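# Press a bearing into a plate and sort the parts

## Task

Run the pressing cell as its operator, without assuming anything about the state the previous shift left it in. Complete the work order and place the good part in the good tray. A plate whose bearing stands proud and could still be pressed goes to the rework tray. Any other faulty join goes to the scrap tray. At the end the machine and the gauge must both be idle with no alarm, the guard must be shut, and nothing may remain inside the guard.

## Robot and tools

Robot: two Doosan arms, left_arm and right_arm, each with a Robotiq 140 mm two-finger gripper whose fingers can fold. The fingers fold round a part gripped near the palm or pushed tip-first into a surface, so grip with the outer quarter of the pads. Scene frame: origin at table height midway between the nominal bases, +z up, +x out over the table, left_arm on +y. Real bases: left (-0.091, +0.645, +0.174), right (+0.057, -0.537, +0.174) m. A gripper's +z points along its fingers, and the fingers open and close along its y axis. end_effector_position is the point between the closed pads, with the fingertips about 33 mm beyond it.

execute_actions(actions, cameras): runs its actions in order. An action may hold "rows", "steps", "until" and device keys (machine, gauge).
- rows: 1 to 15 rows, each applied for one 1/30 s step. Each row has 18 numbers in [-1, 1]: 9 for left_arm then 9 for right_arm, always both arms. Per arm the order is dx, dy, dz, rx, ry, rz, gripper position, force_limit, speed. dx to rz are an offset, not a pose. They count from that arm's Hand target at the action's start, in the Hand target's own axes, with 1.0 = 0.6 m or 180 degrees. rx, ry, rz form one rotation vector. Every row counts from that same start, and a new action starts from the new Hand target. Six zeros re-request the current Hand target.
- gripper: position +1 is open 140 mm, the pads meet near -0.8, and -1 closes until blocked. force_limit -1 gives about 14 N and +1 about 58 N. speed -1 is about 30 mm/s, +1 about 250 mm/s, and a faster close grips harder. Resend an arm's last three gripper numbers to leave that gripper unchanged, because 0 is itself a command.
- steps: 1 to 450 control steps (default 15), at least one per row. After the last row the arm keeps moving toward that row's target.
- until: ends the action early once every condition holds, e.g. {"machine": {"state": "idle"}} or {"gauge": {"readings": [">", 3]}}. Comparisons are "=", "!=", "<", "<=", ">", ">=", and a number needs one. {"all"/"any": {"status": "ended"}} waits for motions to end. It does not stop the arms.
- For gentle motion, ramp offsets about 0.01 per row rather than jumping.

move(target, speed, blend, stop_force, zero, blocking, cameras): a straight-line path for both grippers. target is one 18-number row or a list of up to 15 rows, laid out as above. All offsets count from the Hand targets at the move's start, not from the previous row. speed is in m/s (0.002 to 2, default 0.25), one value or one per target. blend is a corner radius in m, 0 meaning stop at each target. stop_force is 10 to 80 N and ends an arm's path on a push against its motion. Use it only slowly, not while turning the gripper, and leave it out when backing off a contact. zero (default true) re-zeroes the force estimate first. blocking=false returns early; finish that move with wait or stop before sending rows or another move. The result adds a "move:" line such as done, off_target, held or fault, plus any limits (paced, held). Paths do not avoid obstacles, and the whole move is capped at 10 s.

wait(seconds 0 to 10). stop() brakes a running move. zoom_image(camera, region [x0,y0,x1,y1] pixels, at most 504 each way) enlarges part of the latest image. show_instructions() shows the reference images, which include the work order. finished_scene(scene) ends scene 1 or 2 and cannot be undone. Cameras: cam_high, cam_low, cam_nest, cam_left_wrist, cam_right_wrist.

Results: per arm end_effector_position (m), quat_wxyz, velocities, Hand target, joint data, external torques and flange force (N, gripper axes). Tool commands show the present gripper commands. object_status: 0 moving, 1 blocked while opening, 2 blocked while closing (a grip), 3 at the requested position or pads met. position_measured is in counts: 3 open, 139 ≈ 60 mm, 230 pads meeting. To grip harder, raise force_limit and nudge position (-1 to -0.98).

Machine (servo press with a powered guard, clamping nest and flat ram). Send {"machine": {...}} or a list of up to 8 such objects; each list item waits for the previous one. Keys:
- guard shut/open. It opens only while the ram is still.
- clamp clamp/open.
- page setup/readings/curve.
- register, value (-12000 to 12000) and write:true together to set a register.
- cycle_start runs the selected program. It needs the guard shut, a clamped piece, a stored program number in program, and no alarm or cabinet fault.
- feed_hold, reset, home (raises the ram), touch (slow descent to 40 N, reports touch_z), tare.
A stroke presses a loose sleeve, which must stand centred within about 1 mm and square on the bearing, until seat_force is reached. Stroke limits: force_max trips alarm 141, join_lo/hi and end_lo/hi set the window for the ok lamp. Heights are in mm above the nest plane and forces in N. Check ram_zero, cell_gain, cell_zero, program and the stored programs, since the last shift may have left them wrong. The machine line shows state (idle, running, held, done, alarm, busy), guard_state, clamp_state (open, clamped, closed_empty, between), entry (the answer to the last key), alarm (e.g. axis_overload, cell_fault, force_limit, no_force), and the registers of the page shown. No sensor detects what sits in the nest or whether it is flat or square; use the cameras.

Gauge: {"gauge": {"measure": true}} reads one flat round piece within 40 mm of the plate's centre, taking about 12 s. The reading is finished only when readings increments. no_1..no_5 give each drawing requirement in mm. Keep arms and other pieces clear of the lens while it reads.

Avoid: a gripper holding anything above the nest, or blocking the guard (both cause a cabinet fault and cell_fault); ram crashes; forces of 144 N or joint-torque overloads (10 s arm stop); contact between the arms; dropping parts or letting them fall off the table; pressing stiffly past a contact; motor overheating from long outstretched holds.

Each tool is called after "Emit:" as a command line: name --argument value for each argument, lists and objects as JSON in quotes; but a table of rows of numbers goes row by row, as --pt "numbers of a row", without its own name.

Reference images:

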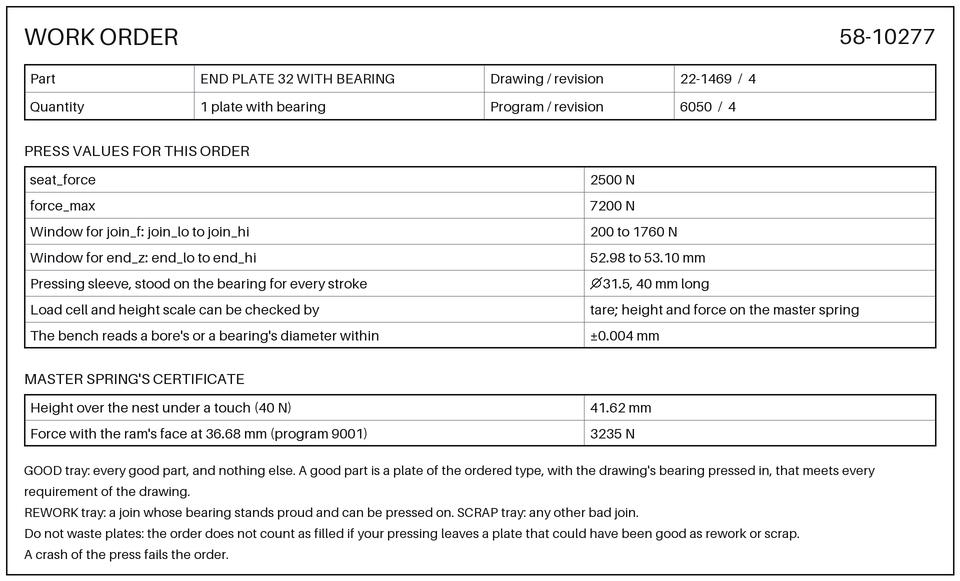

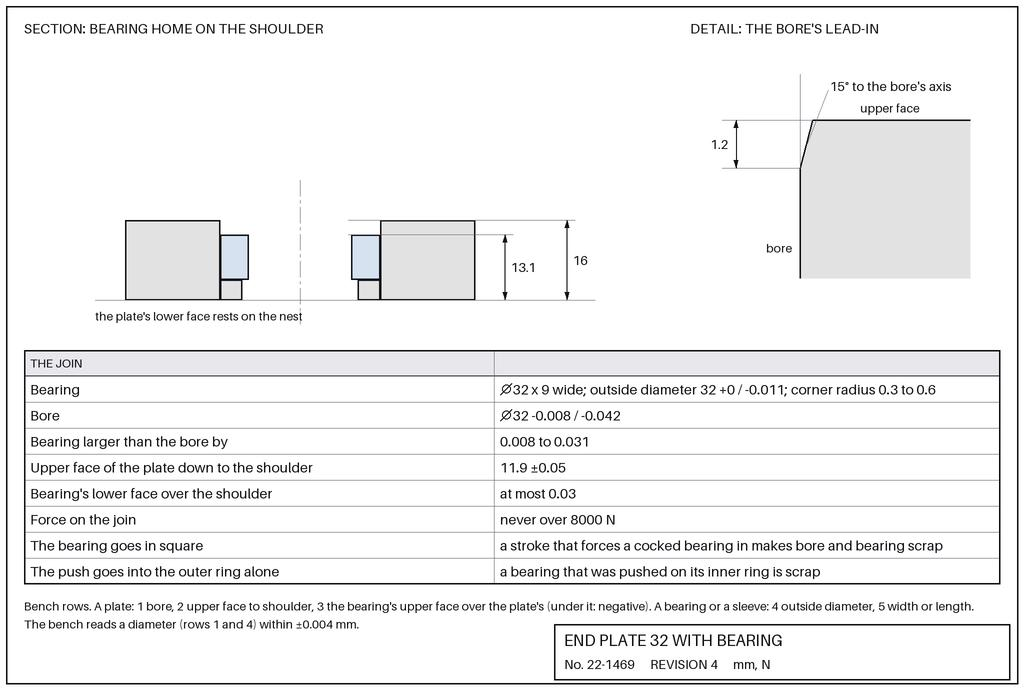

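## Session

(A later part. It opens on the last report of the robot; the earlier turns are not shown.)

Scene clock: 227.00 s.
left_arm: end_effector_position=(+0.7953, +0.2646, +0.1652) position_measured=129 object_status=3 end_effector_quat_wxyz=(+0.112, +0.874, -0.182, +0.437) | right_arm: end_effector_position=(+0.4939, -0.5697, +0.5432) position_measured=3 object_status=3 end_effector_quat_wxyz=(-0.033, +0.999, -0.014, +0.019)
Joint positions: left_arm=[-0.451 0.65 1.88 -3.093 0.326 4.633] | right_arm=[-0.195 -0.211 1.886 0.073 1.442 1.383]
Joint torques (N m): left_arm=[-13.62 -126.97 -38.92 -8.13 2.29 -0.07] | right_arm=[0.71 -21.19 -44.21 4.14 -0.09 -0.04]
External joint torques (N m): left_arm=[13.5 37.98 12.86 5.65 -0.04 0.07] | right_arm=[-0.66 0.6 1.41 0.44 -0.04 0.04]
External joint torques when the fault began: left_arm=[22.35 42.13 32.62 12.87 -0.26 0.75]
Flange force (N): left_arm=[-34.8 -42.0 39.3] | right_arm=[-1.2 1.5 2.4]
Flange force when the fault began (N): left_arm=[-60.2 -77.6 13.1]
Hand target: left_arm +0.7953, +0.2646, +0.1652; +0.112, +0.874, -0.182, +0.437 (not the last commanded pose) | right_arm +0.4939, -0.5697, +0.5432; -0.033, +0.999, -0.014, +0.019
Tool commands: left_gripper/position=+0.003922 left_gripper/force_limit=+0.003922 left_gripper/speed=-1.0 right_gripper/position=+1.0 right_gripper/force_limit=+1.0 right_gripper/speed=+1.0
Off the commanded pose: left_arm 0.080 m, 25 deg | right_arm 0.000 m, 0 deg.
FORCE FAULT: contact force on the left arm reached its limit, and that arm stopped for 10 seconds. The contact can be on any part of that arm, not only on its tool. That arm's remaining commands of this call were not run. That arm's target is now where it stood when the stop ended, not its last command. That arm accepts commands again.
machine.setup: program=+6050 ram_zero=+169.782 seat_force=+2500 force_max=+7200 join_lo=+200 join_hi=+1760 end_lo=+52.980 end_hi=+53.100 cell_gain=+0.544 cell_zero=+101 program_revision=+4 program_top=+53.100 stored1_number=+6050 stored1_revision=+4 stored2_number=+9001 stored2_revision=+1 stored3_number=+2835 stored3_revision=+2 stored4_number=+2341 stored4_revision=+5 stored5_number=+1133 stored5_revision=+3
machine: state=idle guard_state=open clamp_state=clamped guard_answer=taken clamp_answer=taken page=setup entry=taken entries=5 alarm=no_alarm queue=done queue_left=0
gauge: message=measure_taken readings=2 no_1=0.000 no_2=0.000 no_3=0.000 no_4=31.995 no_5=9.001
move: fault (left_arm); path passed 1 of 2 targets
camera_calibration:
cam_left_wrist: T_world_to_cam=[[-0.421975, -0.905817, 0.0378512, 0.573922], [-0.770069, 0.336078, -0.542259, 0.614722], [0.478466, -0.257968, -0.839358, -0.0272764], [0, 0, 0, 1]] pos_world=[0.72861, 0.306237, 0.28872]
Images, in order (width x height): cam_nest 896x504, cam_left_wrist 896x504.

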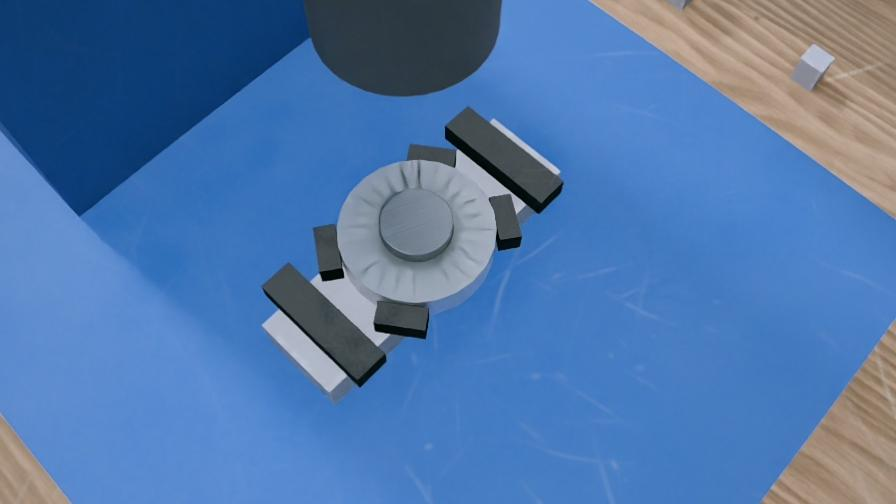

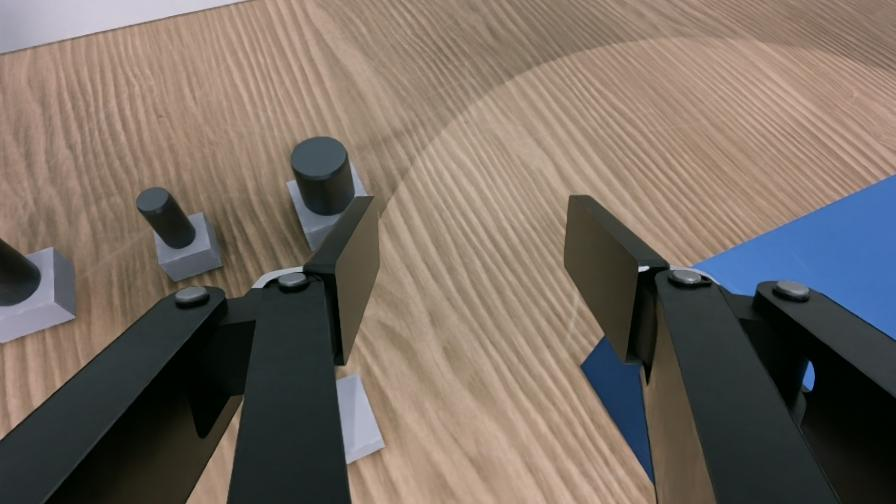

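Emit:
execute_actions --actions '[]' --cameras '["cam_high","cam_low"]'

Emit:
zoom_image --camera "cam_high" --region '[280, 0, 680, 300]'

Scene clock: 227.87 s.
left_arm: end_effector_position=(+0.7953, +0.2646, +0.1652) position_measured=129 object_status=3 end_effector_quat_wxyz=(+0.112, +0.874, -0.182, +0.437) | right_arm: end_effector_position=(+0.4939, -0.5697, +0.5432) position_measured=3 object_status=3 end_effector_quat_wxyz=(-0.033, +0.999, -0.014, +0.019)
Joint positions: left_arm=[-0.451 0.65 1.88 -3.093 0.326 4.633] | right_arm=[-0.195 -0.211 1.886 0.073 1.442 1.383]
Joint velocities: within noise
Joint torques (N m): left_arm=[-13.52 -125.02 -38.41 -7.85 2.22 -0.08] | right_arm=[0.56 -21.09 -44.21 4.15 -0.12 -0.06]
External joint torques (N m): left_arm=[13.51 35.59 12.19 5.35 0.04 0.08] | right_arm=[-0.45 0.41 1.56 0.41 0 0.05]
Flange force (N): left_arm=[-32.9 -40.7 36.6] | right_arm=[-1.6 1.0 2.5]
Hand target: left_arm +0.7953, +0.2646, +0.1652; +0.112, +0.874, -0.182, +0.437 (not the last commanded pose) | right_arm +0.4939, -0.5697, +0.5432; -0.033, +0.999, -0.014, +0.019
Tool commands: left_gripper/position=+0.003922 left_gripper/force_limit=+0.003922 left_gripper/speed=-1.0 right_gripper/position=+1.0 right_gripper/force_limit=+1.0 right_gripper/speed=+1.0
Off the commanded pose: left_arm 0.080 m, 25 deg | right_arm 0.000 m, 0 deg.
machine.setup: program=+6050 ram_zero=+169.782 seat_force=+2500 force_max=+7200 join_lo=+200 join_hi=+1760 end_lo=+52.980 end_hi=+53.100 cell_gain=+0.544 cell_zero=+101 program_revision=+4 program_top=+53.100 stored1_number=+6050 stored1_revision=+4 stored2_number=+9001 stored2_revision=+1 stored3_number=+2835 stored3_revision=+2 stored4_number=+2341 stored4_revision=+5 stored5_number=+1133 stored5_revision=+3
machine: state=idle guard_state=open clamp_state=clamped guard_answer=taken clamp_answer=taken page=setup entry=taken entries=5 alarm=no_alarm queue=done queue_left=0
gauge: message=measure_taken readings=2 no_1=0.000 no_2=0.000 no_3=0.000 no_4=31.995 no_5=9.001
Images, in order (width x height): cam_high 896x504, cam_low 896x504.

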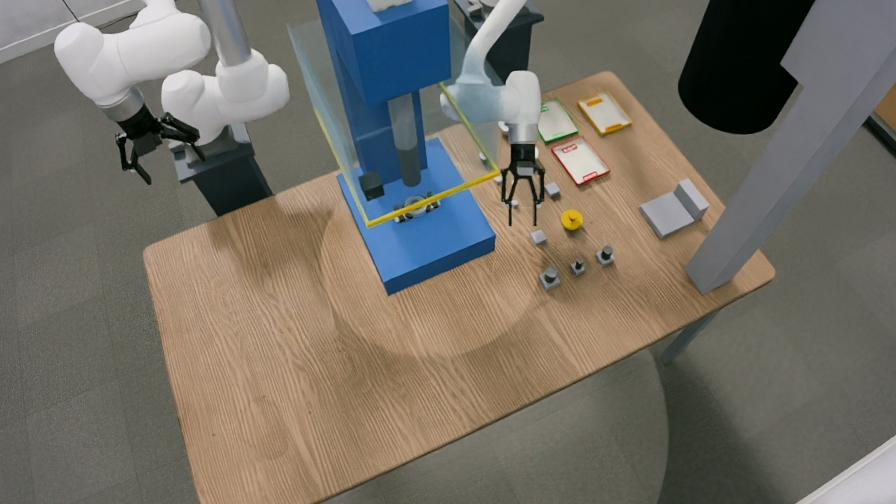

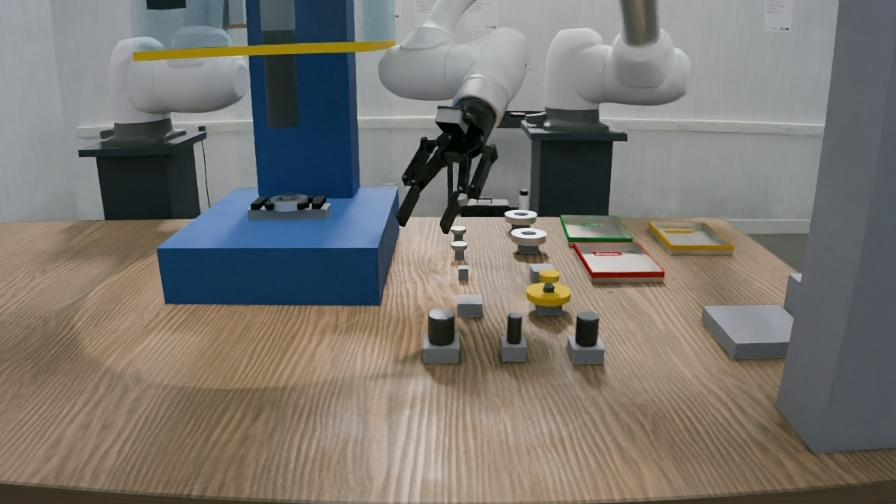

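Scaled by 1.260 from the camera's 896x504 image, which has a finer 1280x720 frame.

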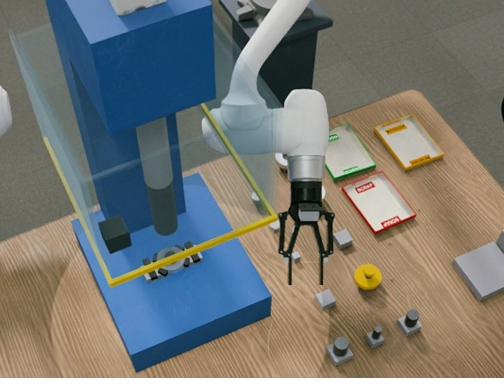

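Emit:
move --target '[-0.0557,-0.1967,-0.0212,0,0,0,0,0,-1,0,0,0,0,0,0,1,1,1]' --speed 0.1 --cameras '["cam_high"]'

Scene clock: 230.13 s.
left_arm: end_effector_position=(+0.8166, +0.3837, +0.1416) position_measured=129 object_status=3 end_effector_quat_wxyz=(+0.112, +0.874, -0.182, +0.437) | right_arm: end_effector_position=(+0.4939, -0.5697, +0.5432) position_measured=3 object_status=3 end_effector_quat_wxyz=(-0.033, +0.999, -0.014, +0.019)
Joint positions: left_arm=[-0.277 0.67 1.913 -2.733 0.399 4.403] | right_arm=[-0.195 -0.211 1.886 0.073 1.442 1.383]
Joint torques (N m): left_arm=[0.97 -88.79 -21.15 -2.73 2.18 -0.14] | right_arm=[0.7 -21.09 -44.09 4.14 -0.09 -0.06]
External joint torques (N m): left_arm=[-1.14 1.43 -1.75 0.42 -0.01 0.14] | right_arm=[-0.56 -0.22 1.1 0.46 -0.03 0.05]
Flange force (N): left_arm=[1.8 -0.5 5.2] | right_arm=[-2.1 1.1 1.7]
Hand target: left_arm +0.8166, +0.3837, +0.1416; +0.112, +0.874, -0.182, +0.437 | right_arm +0.4939, -0.5697, +0.5432; -0.033, +0.999, -0.014, +0.019
Off the commanded pose: left_arm 0.000 m, 0 deg | right_arm 0.000 m, 0 deg.
machine.setup: program=+6050 ram_zero=+169.782 seat_force=+2500 force_max=+7200 join_lo=+200 join_hi=+1760 end_lo=+52.980 end_hi=+53.100 cell_gain=+0.544 cell_zero=+101 program_revision=+4 program_top=+53.100 stored1_number=+6050 stored1_revision=+4 stored2_number=+9001 stored2_revision=+1 stored3_number=+2835 stored3_revision=+2 stored4_number=+2341 stored4_revision=+5 stored5_number=+1133 stored5_revision=+3
machine: state=idle guard_state=open clamp_state=clamped guard_answer=taken clamp_answer=taken page=setup entry=taken entries=5 alarm=no_alarm queue=done queue_left=0
gauge: message=measure_taken readings=2 no_1=0.000 no_2=0.000 no_3=0.000 no_4=31.995 no_5=9.001
move: done
Images, in order (width x height): cam_high 896x504.

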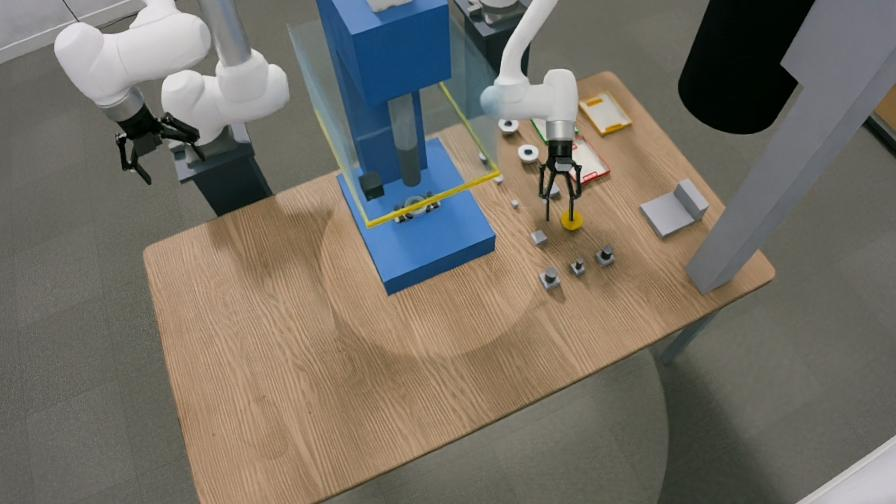

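Emit:
move --target '[0.0462,0.067,0.1387,0,0,0,0.1,0,-1,0,0,0,0,0,0,1,1,1]' --speed 0.15 --cameras '["cam_left_wrist"]'

Emit:
zoom_image --camera "cam_left_wrist" --region '[300, 60, 640, 330]'

Scene clock: 232.13 s.
left_arm: end_effector_position=(+0.8755, +0.3117, +0.1161) position_measured=117 object_status=3 end_effector_quat_wxyz=(+0.112, +0.874, -0.182, +0.437) | right_arm: end_effector_position=(+0.4939, -0.5697, +0.5432) position_measured=3 object_status=3 end_effector_quat_wxyz=(-0.033, +0.999, -0.014, +0.019)
Joint positions: left_arm=[-0.349 0.775 1.752 -2.839 0.333 4.452] | right_arm=[-0.195 -0.211 1.886 0.073 1.442 1.383]
Joint torques (N m): left_arm=[0.75 -98.48 -23.95 -2.91 2.2 -0.14] | right_arm=[0.92 -20.79 -44.13 4.16 -0.06 -0.04]
External joint torques (N m): left_arm=[-1.18 0.43 -1.35 0.39 0 0.14] | right_arm=[-0.76 -0.68 1.23 0.43 -0.05 0.04]
Flange force (N): left_arm=[1.9 0.1 3.2] | right_arm=[-3.1 1.6 1.8]
Hand target: left_arm +0.8755, +0.3116, +0.1161; +0.112, +0.874, -0.182, +0.437 | right_arm +0.4939, -0.5697, +0.5432; -0.033, +0.999, -0.014, +0.019
Off the commanded pose: left_arm 0.000 m, 0 deg | right_arm 0.000 m, 0 deg.
machine.setup: program=+6050 ram_zero=+169.782 seat_force=+2500 force_max=+7200 join_lo=+200 join_hi=+1760 end_lo=+52.980 end_hi=+53.100 cell_gain=+0.544 cell_zero=+101 program_revision=+4 program_top=+53.100 stored1_number=+6050 stored1_revision=+4 stored2_number=+9001 stored2_revision=+1 stored3_number=+2835 stored3_revision=+2 stored4_number=+2341 stored4_revision=+5 stored5_number=+1133 stored5_revision=+3
machine: state=idle guard_state=open clamp_state=clamped guard_answer=taken clamp_answer=taken page=setup entry=taken entries=5 alarm=no_alarm queue=done queue_left=0
gauge: message=measure_taken readings=2 no_1=0.000 no_2=0.000 no_3=0.000 no_4=31.995 no_5=9.001
move: done
camera_calibration:
cam_left_wrist: T_world_to_cam=[[-0.421977, -0.905816, 0.0378538, 0.652291], [-0.770043, 0.336064, -0.542305, 0.633967], [0.478507, -0.257989, -0.839329, -0.094828], [0, 0, 0, 1]] pos_world=[0.80881, 0.353337, 0.23952]
Images, in order (width x height): cam_left_wrist 896x504.

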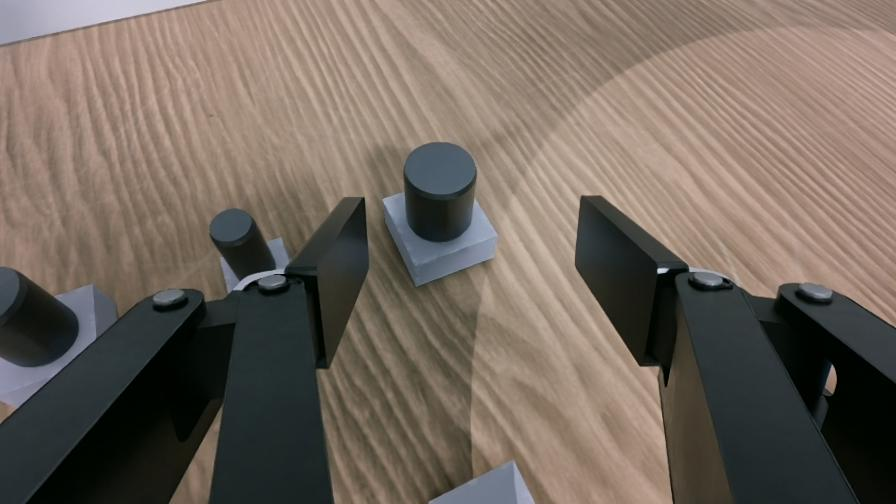

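Scaled by 1.482 from the camera's 896x504 image, which has a finer 1280x720 frame.

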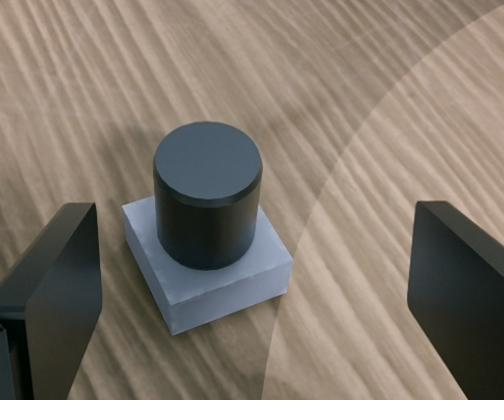

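Emit:
move --target '[-0.0715,-0.296,-0.0962,0,0,0,0.1,0,-1,0,0,0,0,0,0,1,1,1]' --speed 0.15 --cameras '["cam_left_wrist"]'

Emit:
zoom_image --camera "cam_left_wrist" --region '[300, 60, 640, 330]'

Scene clock: 235.57 s.
left_arm: end_effector_position=(+0.8837, +0.5029, +0.1093) position_measured=117 object_status=3 end_effector_quat_wxyz=(+0.112, +0.874, -0.182, +0.437) | right_arm: end_effector_position=(+0.4939, -0.5697, +0.5432) position_measured=3 object_status=3 end_effector_quat_wxyz=(-0.033, +0.999, -0.014, +0.019)
Joint positions: left_arm=[-0.095 0.763 1.801 -2.373 0.438 4.177] | right_arm=[-0.195 -0.211 1.886 0.073 1.442 1.383]
Joint torques (N m): left_arm=[1.29 -95.57 -21.26 -2.83 1.99 0.23] | right_arm=[0.53 -20.91 -44.22 4.19 -0.09 -0.06]
External joint torques (N m): left_arm=[-1.39 1.39 -1.11 0.7 -0.01 -0.23] | right_arm=[-0.41 -0.09 1.32 0.4 -0.03 0.05]
Flange force (N): left_arm=[3.0 -2.1 4.1] | right_arm=[-2.1 0.8 2.1]
Hand target: left_arm +0.8837, +0.5029, +0.1093; +0.112, +0.874, -0.182, +0.437 | right_arm +0.4939, -0.5697, +0.5432; -0.033, +0.999, -0.014, +0.019
Off the commanded pose: left_arm 0.000 m, 0 deg | right_arm 0.000 m, 0 deg.
machine.setup: program=+6050 ram_zero=+169.782 seat_force=+2500 force_max=+7200 join_lo=+200 join_hi=+1760 end_lo=+52.980 end_hi=+53.100 cell_gain=+0.544 cell_zero=+101 program_revision=+4 program_top=+53.100 stored1_number=+6050 stored1_revision=+4 stored2_number=+9001 stored2_revision=+1 stored3_number=+2835 stored3_revision=+2 stored4_number=+2341 stored4_revision=+5 stored5_number=+1133 stored5_revision=+3
machine: state=idle guard_state=open clamp_state=clamped guard_answer=taken clamp_answer=taken page=setup entry=taken entries=5 alarm=no_alarm queue=done queue_left=0
gauge: message=measure_taken readings=2 no_1=0.000 no_2=0.000 no_3=0.000 no_4=31.995 no_5=9.001
move: done
camera_calibration:
cam_left_wrist: T_world_to_cam=[[-0.421975, -0.905817, 0.0378512, 0.829243], [-0.770069, 0.336078, -0.542259, 0.572419], [0.478466, -0.257968, -0.839358, -0.055151], [0, 0, 0, 1]] pos_world=[0.81711, 0.544537, 0.23272]
Images, in order (width x height): cam_left_wrist 896x504.

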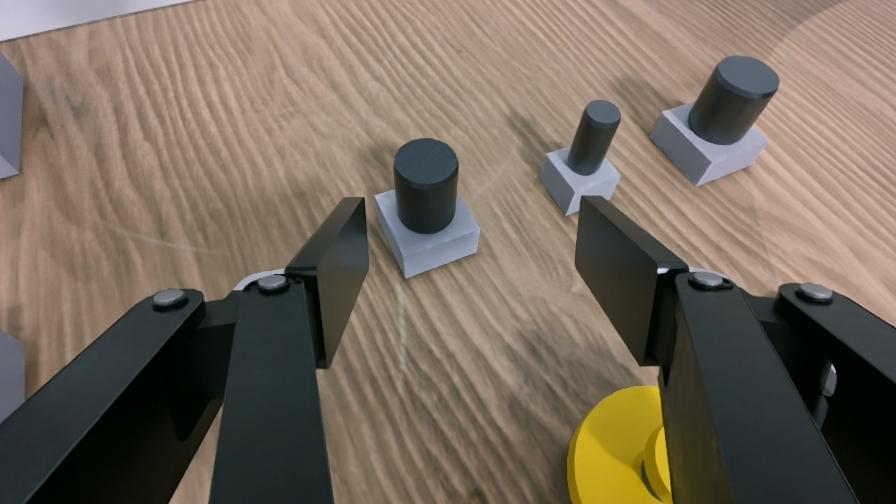

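Scaled by 1.482 from the camera's 896x504 image, which has a finer 1280x720 frame.

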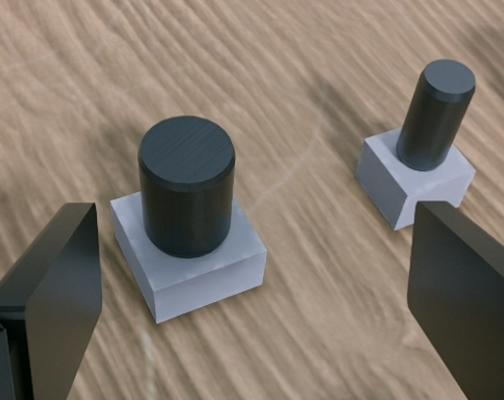

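Emit:
move --target '[-0.0012,-0.031,-0.0012,0.0005,0.0077,0.0141,0.1,0,-1,0,0,0,0,0,0,1,1,1]' --speed 0.15 --cameras '["cam_left_wrist"]'

Emit:
zoom_image --camera "cam_left_wrist" --region '[340, 90, 600, 290]'

Scene clock: 238.83 s.
left_arm: end_effector_position=(+0.8905, +0.5202, +0.1084) position_measured=117 object_status=3 end_effector_quat_wxyz=(+0.104, +0.864, -0.199, +0.450) end_effector_velocity=(+0.000, -0.001, +0.000) end_effector_angular_velocity=(-0.002, +0.000, +0.002) | right_arm: end_effector_position=(+0.4939, -0.5697, +0.5432) position_measured=3 object_status=3 end_effector_quat_wxyz=(-0.033, +0.999, -0.014, +0.019)
Joint positions: left_arm=[-0.069 0.775 1.796 -2.37 0.474 4.236] | right_arm=[-0.195 -0.211 1.886 0.073 1.442 1.383]
Joint velocities: left_arm=[-0.001 0.001 0.001 -0.006 0.001 0.002] | right_arm=[within noise]
Joint torques (N m): left_arm=[1 -96.1 -21.03 -2.72 2.07 -0.01] | right_arm=[0.79 -20.89 -44.2 4.12 -0.1 -0.05]
External joint torques (N m): left_arm=[-1.13 1.21 -1.18 0.57 -0.03 0.01] | right_arm=[-0.58 0.05 1.5 0.46 -0.01 0.05]
Flange force (N): left_arm=[1.9 -1.7 4.0] | right_arm=[-2.2 1.2 2.4]
Hand target: left_arm +0.8905, +0.5203, +0.1084; +0.104, +0.864, -0.199, +0.450 | right_arm +0.4939, -0.5697, +0.5432; -0.033, +0.999, -0.014, +0.019
Off the commanded pose: left_arm 0.000 m, 0 deg | right_arm 0.000 m, 0 deg.
machine.setup: program=+6050 ram_zero=+169.782 seat_force=+2500 force_max=+7200 join_lo=+200 join_hi=+1760 end_lo=+52.980 end_hi=+53.100 cell_gain=+0.544 cell_zero=+101 program_revision=+4 program_top=+53.100 stored1_number=+6050 stored1_revision=+4 stored2_number=+9001 stored2_revision=+1 stored3_number=+2835 stored3_revision=+2 stored4_number=+2341 stored4_revision=+5 stored5_number=+1133 stored5_revision=+3
machine: state=idle guard_state=open clamp_state=clamped guard_answer=taken clamp_answer=taken page=setup entry=taken entries=5 alarm=no_alarm queue=done queue_left=0
gauge: message=measure_taken readings=2 no_1=0.000 no_2=0.000 no_3=0.000 no_4=31.995 no_5=9.001
move: done
camera_calibration:
cam_left_wrist: T_world_to_cam=[[-0.444697, -0.895681, 0.000640234, 0.866743], [-0.740475, 0.367237, -0.562879, 0.531042], [0.503925, -0.250785, -0.826539, -0.0823739], [0, 0, 0, 1]] pos_world=[0.820172, 0.560648, 0.230272]
Images, in order (width x height): cam_left_wrist 896x504.

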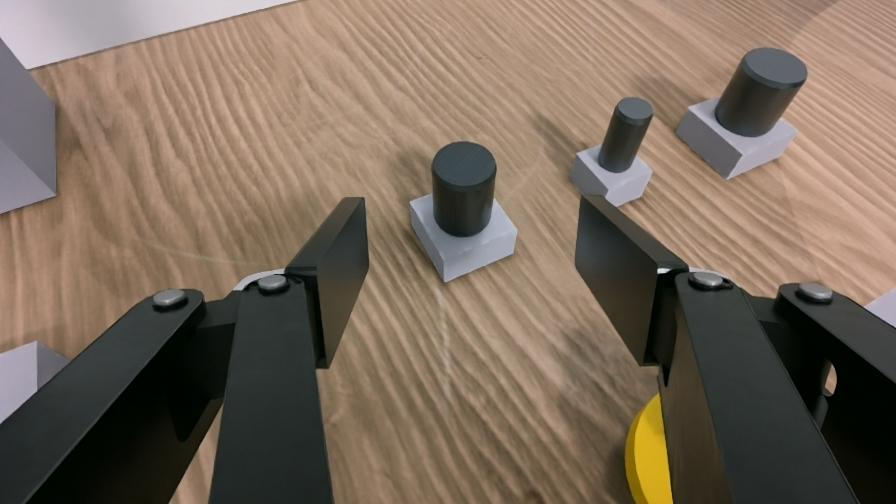

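Scaled by 1.938 from the camera's 896x504 image, which has a finer 1280x720 frame.

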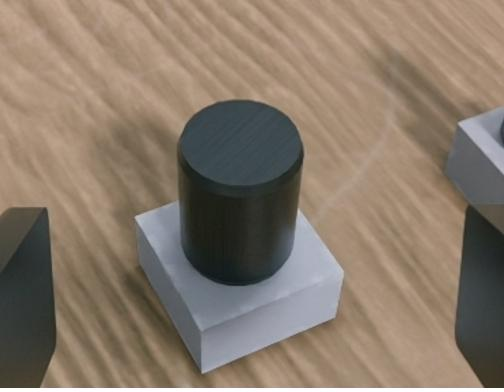

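Emit:
move --target '[0,-0.001,0.1332,0,0,0,0.1,0,-1,0,0,0,0,0,0,1,1,1]' --speed 0.12

Emit:
execute_actions --actions '[{"rows":[[0,0,0,0,0,0,-1,0,-1,0,0,0,0,0,0,1,1,1]],"steps":75}]' --cameras '["cam_left_wrist","cam_low"]'

Emit:
zoom_image --camera "cam_low" --region '[530, 240, 670, 370]'

Scene clock: 240.83 s.
left_arm: end_effector_position=(+0.9497, +0.4922, +0.0627) position_measured=117 object_status=3 end_effector_quat_wxyz=(+0.104, +0.864, -0.199, +0.451) | right_arm: end_effector_position=(+0.4939, -0.5697, +0.5432) position_measured=3 object_status=3 end_effector_quat_wxyz=(-0.033, +0.999, -0.014, +0.019)
Joint positions: left_arm=[-0.1 0.891 1.656 -2.388 0.444 4.226] | right_arm=[-0.195 -0.211 1.886 0.073 1.442 1.383]
Joint torques (N m): left_arm=[0.99 -106.58 -22.72 -2.67 2.04 -0.14] | right_arm=[0.92 -20.75 -44.13 4.12 -0.07 -0.02]
External joint torques (N m): left_arm=[-1.12 2.61 -0.42 0.46 -0.01 0.14] | right_arm=[-0.88 0.33 1.49 0.44 -0.05 0.02]
Flange force (N): left_arm=[-0.3 -1.0 4.9] | right_arm=[-1.8 2.0 2.4]
Hand target: left_arm +0.9497, +0.4922, +0.0627; +0.104, +0.864, -0.199, +0.450 | right_arm +0.4939, -0.5697, +0.5432; -0.033, +0.999, -0.014, +0.019
Off the commanded pose: left_arm 0.000 m, 0 deg | right_arm 0.000 m, 0 deg.
machine.setup: program=+6050 ram_zero=+169.782 seat_force=+2500 force_max=+7200 join_lo=+200 join_hi=+1760 end_lo=+52.980 end_hi=+53.100 cell_gain=+0.544 cell_zero=+101 program_revision=+4 program_top=+53.100 stored1_number=+6050 stored1_revision=+4 stored2_number=+9001 stored2_revision=+1 stored3_number=+2835 stored3_revision=+2 stored4_number=+2341 stored4_revision=+5 stored5_number=+1133 stored5_revision=+3
machine: state=idle guard_state=open clamp_state=clamped guard_answer=taken clamp_answer=taken page=setup entry=taken entries=5 alarm=no_alarm queue=done queue_left=0
gauge: message=measure_taken readings=2 no_1=0.000 no_2=0.000 no_3=0.000 no_4=31.995 no_5=9.001
move: done

Scene clock: 243.53 s.
left_arm: end_effector_position=(+0.9497, +0.4922, +0.0627) position_measured=185 object_status=2 end_effector_quat_wxyz=(+0.104, +0.864, -0.199, +0.451) | right_arm: end_effector_position=(+0.4939, -0.5697, +0.5432) position_measured=3 object_status=3 end_effector_quat_wxyz=(-0.033, +0.999, -0.014, +0.019)
Joint positions: left_arm=[-0.1 0.891 1.656 -2.387 0.444 4.226] | right_arm=[-0.195 -0.211 1.886 0.073 1.442 1.383]
Joint torques (N m): left_arm=[0.44 -100.25 -20.24 -2.44 1.1 -0.15] | right_arm=[0.76 -21.22 -44.1 4.15 -0.09 -0.05]
External joint torques (N m): left_arm=[0.15 -3.95 -2.99 0.23 0.92 0.15] | right_arm=[-0.69 0.36 1.28 0.43 -0.02 0.05]
Flange force (N): left_arm=[4.4 -1.9 -0.7] | right_arm=[-1.4 1.5 2.1]
Hand target: left_arm +0.9497, +0.4922, +0.0627; +0.104, +0.864, -0.199, +0.450 | right_arm +0.4939, -0.5697, +0.5432; -0.033, +0.999, -0.014, +0.019
Off the commanded pose: left_arm 0.000 m, 0 deg | right_arm 0.000 m, 0 deg.
machine.setup: program=+6050 ram_zero=+169.782 seat_force=+2500 force_max=+7200 join_lo=+200 join_hi=+1760 end_lo=+52.980 end_hi=+53.100 cell_gain=+0.544 cell_zero=+101 program_revision=+4 program_top=+53.100 stored1_number=+6050 stored1_revision=+4 stored2_number=+9001 stored2_revision=+1 stored3_number=+2835 stored3_revision=+2 stored4_number=+2341 stored4_revision=+5 stored5_number=+1133 stored5_revision=+3
machine: state=idle guard_state=open clamp_state=clamped guard_answer=taken clamp_answer=taken page=setup entry=taken entries=5 alarm=no_alarm queue=done queue_left=0
gauge: message=measure_taken readings=2 no_1=0.000 no_2=0.000 no_3=0.000 no_4=31.995 no_5=9.001
camera_calibration:
cam_left_wrist: T_world_to_cam=[[-0.444444, -0.895806, 0.000781437, 0.867837], [-0.740577, 0.366937, -0.562942, 0.559642], [0.504, -0.250775, -0.826496, -0.157163], [0, 0, 0, 1]] pos_world=[0.879372, 0.532648, 0.184473]
Images, in order (width x height): cam_low 896x504, cam_left_wrist 896x504.

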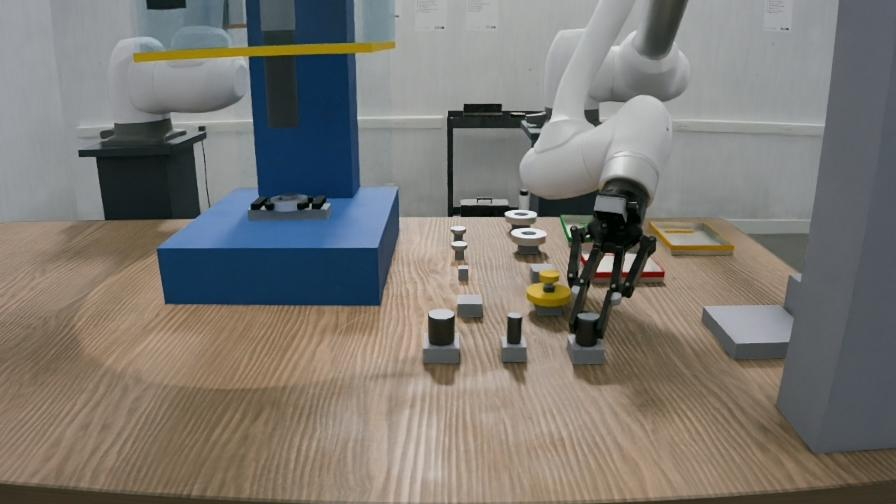

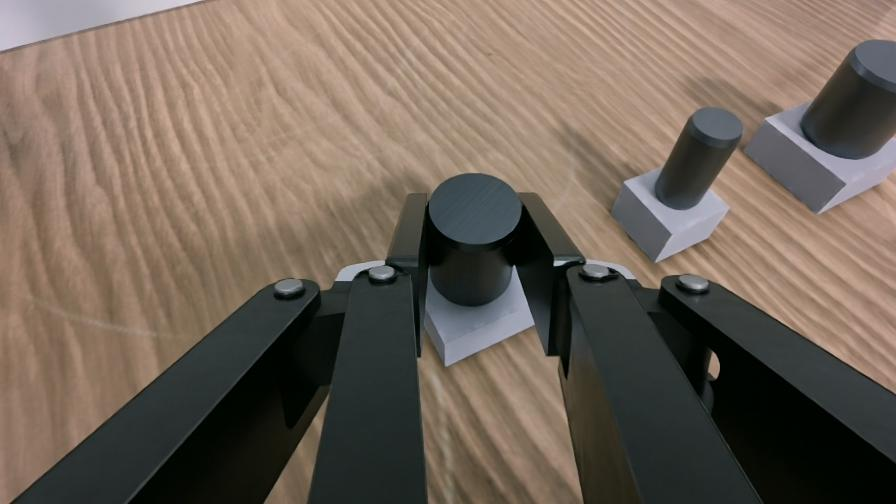

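Scaled by 3.600 from the camera's 896x504 image, which has a finer 1280x720 frame.

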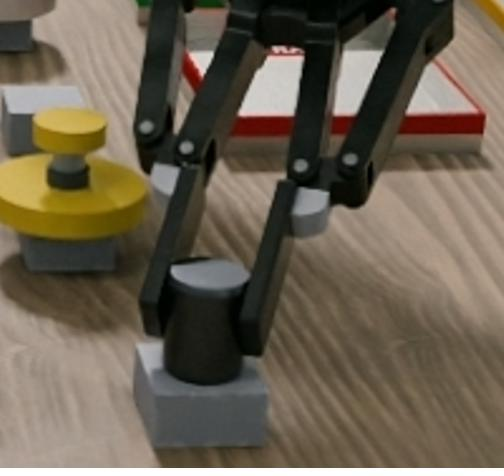

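Emit:
move --pt "0.076 -0.0528 -0.153 0 0 0 -1 0 -1 0 0 0 0 0 0 1 1 1" --pt "-0.127 -0.354 -0.2603 0.1183 0 -0.0829 -1 0 -1 0 0 0 0 0 0 1 1 1" --blend '[0.03,0]' --speed '[0.12,0.15]' --cameras '["cam_left_wrist"]'

Emit:
move --pt "-0.0301 0 0.0211 0 0 0 -1 0 -1 0 0 0 0 0 0 1 1 1" --pt "-0.0505 0 0.0354 0 0 0 -1 0 -1 0 0 0 0 0 0 1 1 1" --speed '[0.06,0.006]' --stop_force 10 --cameras '["cam_left_wrist"]'

Scene clock: 247.37 s.
left_arm: end_effector_position=(+0.8883, +0.7582, +0.0898) position_measured=185 object_status=2 end_effector_quat_wxyz=(+0.000, +0.887, +0.001, +0.462) | right_arm: end_effector_position=(+0.4939, -0.5697, +0.5432) position_measured=3 object_status=3 end_effector_quat_wxyz=(-0.033, +0.999, -0.014, +0.019)
Joint positions: left_arm=[0.096 0.784 1.839 -2.933 0.448 4.587] | right_arm=[-0.195 -0.211 1.886 0.073 1.442 1.383]
Joint torques (N m): left_arm=[1.06 -99.45 -22.41 -2.53 2.97 -0.06] | right_arm=[0.8 -20.99 -44.11 4.16 -0.11 -0.05]
External joint torques (N m): left_arm=[-0.53 3.88 0.13 0.32 -0.7 0.06] | right_arm=[-0.68 0.28 1.42 0.4 -0.01 0.05]
Flange force (N): left_arm=[-1.5 -0.5 5.9] | right_arm=[-1.7 1.5 2.3]
Hand target: left_arm +0.8883, +0.7582, +0.0897; +0.000, +0.887, +0.001, +0.462 | right_arm +0.4939, -0.5697, +0.5432; -0.033, +0.999, -0.014, +0.019
Off the commanded pose: left_arm 0.000 m, 0 deg | right_arm 0.000 m, 0 deg.
machine.setup: program=+6050 ram_zero=+169.782 seat_force=+2500 force_max=+7200 join_lo=+200 join_hi=+1760 end_lo=+52.980 end_hi=+53.100 cell_gain=+0.544 cell_zero=+101 program_revision=+4 program_top=+53.100 stored1_number=+6050 stored1_revision=+4 stored2_number=+9001 stored2_revision=+1 stored3_number=+2835 stored3_revision=+2 stored4_number=+2341 stored4_revision=+5 stored5_number=+1133 stored5_revision=+3
machine: state=idle guard_state=open clamp_state=clamped guard_answer=taken clamp_answer=taken page=setup entry=taken entries=5 alarm=no_alarm queue=done queue_left=0
gauge: message=measure_taken readings=2 no_1=0.000 no_2=0.000 no_3=0.000 no_4=31.995 no_5=9.001
move: done
camera_calibration:
cam_left_wrist: T_world_to_cam=[[-0.00676161, -0.999976, 0.00141324, 0.769039], [-0.826394, 0.00479211, -0.563072, 0.782594], [0.563052, -0.00497517, -0.826406, -0.275888], [0, 0, 0, 1]] pos_world=[0.80727, 0.763897, 0.211574]
Images, in order (width x height): cam_left_wrist 896x504.

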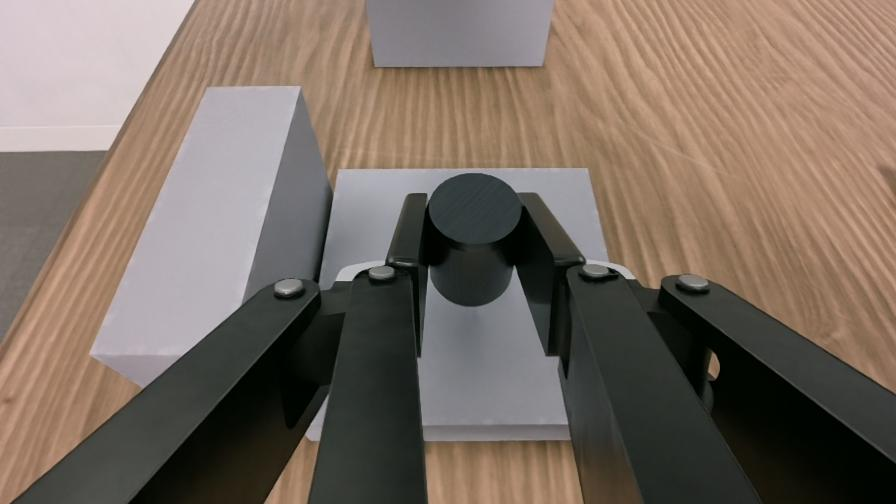

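Scene clock: 248.83 s.
left_arm: end_effector_position=(+0.8885, +0.7583, +0.0652) position_measured=185 object_status=2 end_effector_quat_wxyz=(+0.000, +0.887, +0.001, +0.463) | right_arm: end_effector_position=(+0.4939, -0.5697, +0.5432) position_measured=3 object_status=3 end_effector_quat_wxyz=(-0.033, +0.999, -0.014, +0.019)
Joint positions: left_arm=[0.096 0.82 1.835 -2.946 0.48 4.601] | right_arm=[-0.195 -0.211 1.886 0.073 1.442 1.383]
Joint torques (N m): left_arm=[1.21 -90.41 -16.6 -2.45 0.21 -0.13] | right_arm=[0.61 -20.81 -44.2 4.12 -0.08 -0.07]
External joint torques (N m): left_arm=[-1.06 -6.7 -4.5 0.36 2.07 0.13] | right_arm=[-0.49 -0.2 1.42 0.45 -0.03 0.07]
Flange force (N): left_arm=[6.3 0.2 -2.2] | right_arm=[-2.4 0.9 2.2]
Hand target: left_arm +0.8885, +0.7583, +0.0652; +0.000, +0.887, +0.001, +0.462 (not the last commanded pose) | right_arm +0.4939, -0.5697, +0.5432; -0.033, +0.999, -0.014, +0.019
Off the commanded pose: left_arm 0.012 m, 0 deg | right_arm 0.000 m, 0 deg.
machine.setup: program=+6050 ram_zero=+169.782 seat_force=+2500 force_max=+7200 join_lo=+200 join_hi=+1760 end_lo=+52.980 end_hi=+53.100 cell_gain=+0.544 cell_zero=+101 program_revision=+4 program_top=+53.100 stored1_number=+6050 stored1_revision=+4 stored2_number=+9001 stored2_revision=+1 stored3_number=+2835 stored3_revision=+2 stored4_number=+2341 stored4_revision=+5 stored5_number=+1133 stored5_revision=+3
machine: state=idle guard_state=open clamp_state=clamped guard_answer=taken clamp_answer=taken page=setup entry=taken entries=5 alarm=no_alarm queue=done queue_left=0
gauge: message=measure_taken readings=2 no_1=0.000 no_2=0.000 no_3=0.000 no_4=31.995 no_5=9.001
move: contact (left_arm); path passed 1 of 2 targets
camera_calibration:
cam_left_wrist: T_world_to_cam=[[-0.00668007, -0.999977, 0.00146571, 0.768999], [-0.826034, 0.004692, -0.5636, 0.768791], [0.56358, -0.00497562, -0.826046, -0.296824], [0, 0, 0, 1]] pos_world=[0.807469, 0.763897, 0.186973]
Images, in order (width x height): cam_left_wrist 896x504.

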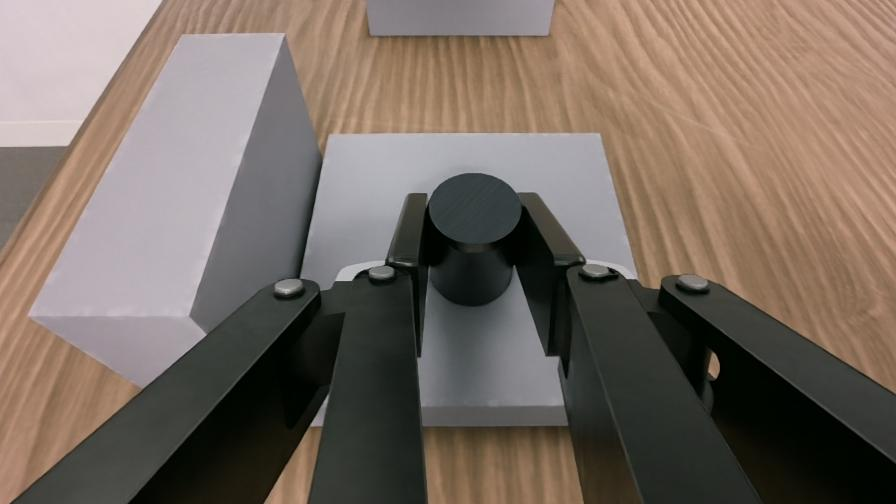

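Emit:
execute_actions --actions '[{"rows":[[0,0,0,0,0,0,0,0,-1,0,0,0,0,0,0,1,1,1]],"steps":45}]'

Emit:
move --target '[0,0,-0.4,0,0,0,0,0,-1,0,0,0,0,0,0,1,1,1]'

Emit:
execute_actions --actions '[{"gauge":{"measure":true},"steps":440,"until":{"gauge":{"readings":["=",3]}}}]' --cameras '["cam_left_wrist","cam_nest"]'

Scene clock: 250.93 s.
left_arm: end_effector_position=(+0.8885, +0.7583, +0.0651) position_measured=129 object_status=3 end_effector_quat_wxyz=(+0.000, +0.887, +0.001, +0.462) | right_arm: end_effector_position=(+0.4939, -0.5697, +0.5432) position_measured=3 object_status=3 end_effector_quat_wxyz=(-0.033, +0.999, -0.014, +0.019)
Joint positions: left_arm=[0.096 0.82 1.835 -2.946 0.48 4.601] | right_arm=[-0.195 -0.211 1.886 0.073 1.442 1.383]
Joint torques (N m): left_arm=[1.17 -98.41 -20.04 -2.5 2.27 -0.13] | right_arm=[0.88 -20.93 -44.18 4.11 -0.08 -0.06]
External joint torques (N m): left_arm=[-1.06 1.29 -1.07 0.41 0.01 0.13] | right_arm=[-0.73 -0.03 1.42 0.46 -0.03 0.06]
Flange force (N): left_arm=[0.3 0.1 4.0] | right_arm=[-2.3 1.5 2.2]
Hand target: left_arm +0.8885, +0.7583, +0.0652; +0.000, +0.887, +0.001, +0.462 | right_arm +0.4939, -0.5697, +0.5432; -0.033, +0.999, -0.014, +0.019
Off the commanded pose: left_arm 0.000 m, 0 deg | right_arm 0.000 m, 0 deg.
machine.setup: program=+6050 ram_zero=+169.782 seat_force=+2500 force_max=+7200 join_lo=+200 join_hi=+1760 end_lo=+52.980 end_hi=+53.100 cell_gain=+0.544 cell_zero=+101 program_revision=+4 program_top=+53.100 stored1_number=+6050 stored1_revision=+4 stored2_number=+9001 stored2_revision=+1 stored3_number=+2835 stored3_revision=+2 stored4_number=+2341 stored4_revision=+5 stored5_number=+1133 stored5_revision=+3
machine: state=idle guard_state=open clamp_state=clamped guard_answer=taken clamp_answer=taken page=setup entry=taken entries=5 alarm=no_alarm queue=done queue_left=0
gauge: message=measure_taken readings=2 no_1=0.000 no_2=0.000 no_3=0.000 no_4=31.995 no_5=9.001

Scene clock: 252.40 s.
left_arm: end_effector_position=(+0.6917, +0.7581, +0.2024) position_measured=129 object_status=3 end_effector_quat_wxyz=(+0.000, +0.887, +0.001, +0.462) | right_arm: end_effector_position=(+0.4939, -0.5697, +0.5432) position_measured=3 object_status=3 end_effector_quat_wxyz=(-0.033, +0.999, -0.014, +0.019)
Joint positions: left_arm=[0.137 0.437 2.223 -2.876 0.49 4.564] | right_arm=[-0.195 -0.211 1.886 0.073 1.442 1.383]
Joint torques (N m): left_arm=[1.18 -63.47 -19.22 -2.6 2.27 -0.06] | right_arm=[0.84 -20.78 -44.13 4.13 -0.07 -0.05]
External joint torques (N m): left_arm=[-1.18 -1.13 -1.32 0.54 -0.01 0.06] | right_arm=[-0.71 -0.49 1.28 0.45 -0.04 0.05]
Flange force (N): left_arm=[3.3 0.2 -0.2] | right_arm=[-2.8 1.4 1.9]
Hand target: left_arm +0.6916, +0.7581, +0.2025; +0.000, +0.887, +0.001, +0.462 | right_arm +0.4939, -0.5697, +0.5432; -0.033, +0.999, -0.014, +0.019
Off the commanded pose: left_arm 0.000 m, 0 deg | right_arm 0.000 m, 0 deg.
machine.setup: program=+6050 ram_zero=+169.782 seat_force=+2500 force_max=+7200 join_lo=+200 join_hi=+1760 end_lo=+52.980 end_hi=+53.100 cell_gain=+0.544 cell_zero=+101 program_revision=+4 program_top=+53.100 stored1_number=+6050 stored1_revision=+4 stored2_number=+9001 stored2_revision=+1 stored3_number=+2835 stored3_revision=+2 stored4_number=+2341 stored4_revision=+5 stored5_number=+1133 stored5_revision=+3
machine: state=idle guard_state=open clamp_state=clamped guard_answer=taken clamp_answer=taken page=setup entry=taken entries=5 alarm=no_alarm queue=done queue_left=0
gauge: message=measure_taken readings=2 no_1=0.000 no_2=0.000 no_3=0.000 no_4=31.995 no_5=9.001
move: done

Scene clock: 264.63 s.
left_arm: end_effector_position=(+0.6916, +0.7581, +0.2025) position_measured=129 object_status=3 end_effector_quat_wxyz=(+0.000, +0.887, +0.001, +0.462) | right_arm: end_effector_position=(+0.4939, -0.5697, +0.5432) position_measured=3 object_status=3 end_effector_quat_wxyz=(-0.033, +0.999, -0.014, +0.019)
Joint positions: left_arm=[0.137 0.437 2.223 -2.876 0.49 4.564] | right_arm=[-0.195 -0.211 1.886 0.073 1.442 1.383]
Joint torques (N m): left_arm=[1.1 -65.45 -19.51 -2.44 2.3 -0.1] | right_arm=[0.71 -20.95 -44.08 4.07 -0.09 -0.04]
External joint torques (N m): left_arm=[-1.04 0.8 -1.02 0.37 -0.04 0.1] | right_arm=[-0.44 -0.46 1.25 0.51 -0.02 0.03]
Flange force (N): left_arm=[1.0 0.3 2.9] | right_arm=[-2.6 0.9 1.9]
Hand target: left_arm +0.6916, +0.7581, +0.2025; +0.000, +0.887, +0.001, +0.462 | right_arm +0.4939, -0.5697, +0.5432; -0.033, +0.999, -0.014, +0.019
Tool commands: left_gripper/position=+0.0 left_gripper/force_limit=+0.0 left_gripper/speed=-1.0 right_gripper/position=+1.0 right_gripper/force_limit=+1.0 right_gripper/speed=+1.0
Off the commanded pose: left_arm 0.000 m, 0 deg | right_arm 0.000 m, 0 deg.
machine.setup: program=+6050 ram_zero=+169.782 seat_force=+2500 force_max=+7200 join_lo=+200 join_hi=+1760 end_lo=+52.980 end_hi=+53.100 cell_gain=+0.544 cell_zero=+101 program_revision=+4 program_top=+53.100 stored1_number=+6050 stored1_revision=+4 stored2_number=+9001 stored2_revision=+1 stored3_number=+2835 stored3_revision=+2 stored4_number=+2341 stored4_revision=+5 stored5_number=+1133 stored5_revision=+3
machine: state=idle guard_state=open clamp_state=clamped guard_answer=taken clamp_answer=taken page=setup entry=taken entries=5 alarm=no_alarm queue=done queue_left=0
gauge: message=measure_taken readings=3 no_1=0.000 no_2=0.000 no_3=0.000 no_4=31.500 no_5=39.997
camera_calibration:
cam_left_wrist: T_world_to_cam=[[-0.00667964, -0.999977, 0.00146719, 0.767282], [-0.826145, 0.00469179, -0.563439, 0.683544], [0.563419, -0.00497568, -0.826157, -0.0723054], [0, 0, 0, 1]] pos_world=[0.610569, 0.763697, 0.324274]
Images, in order (width x height): cam_nest 896x504, cam_left_wrist 896x504.

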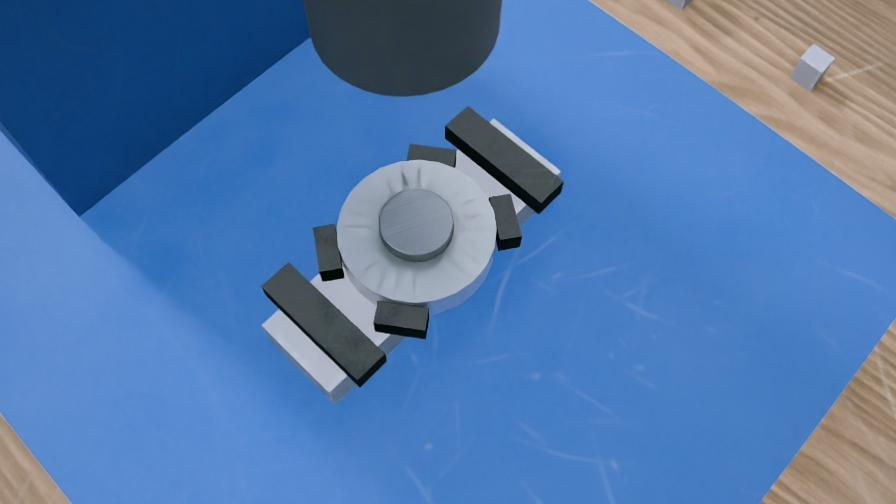

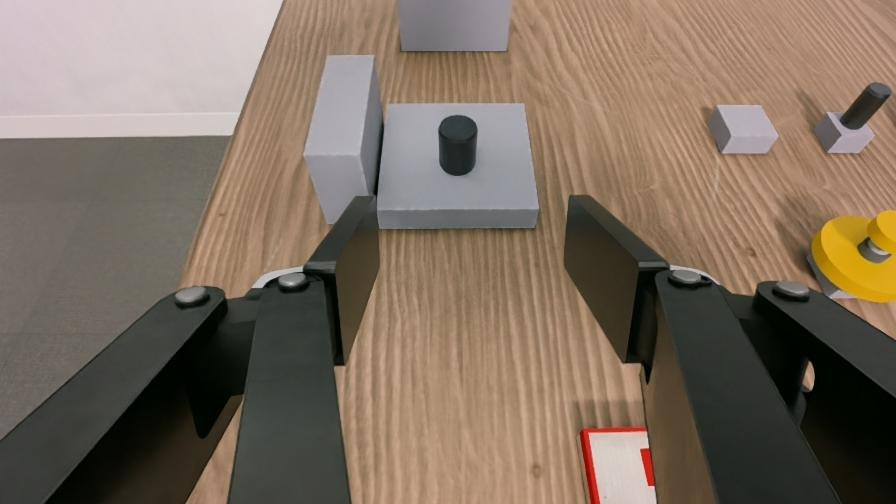

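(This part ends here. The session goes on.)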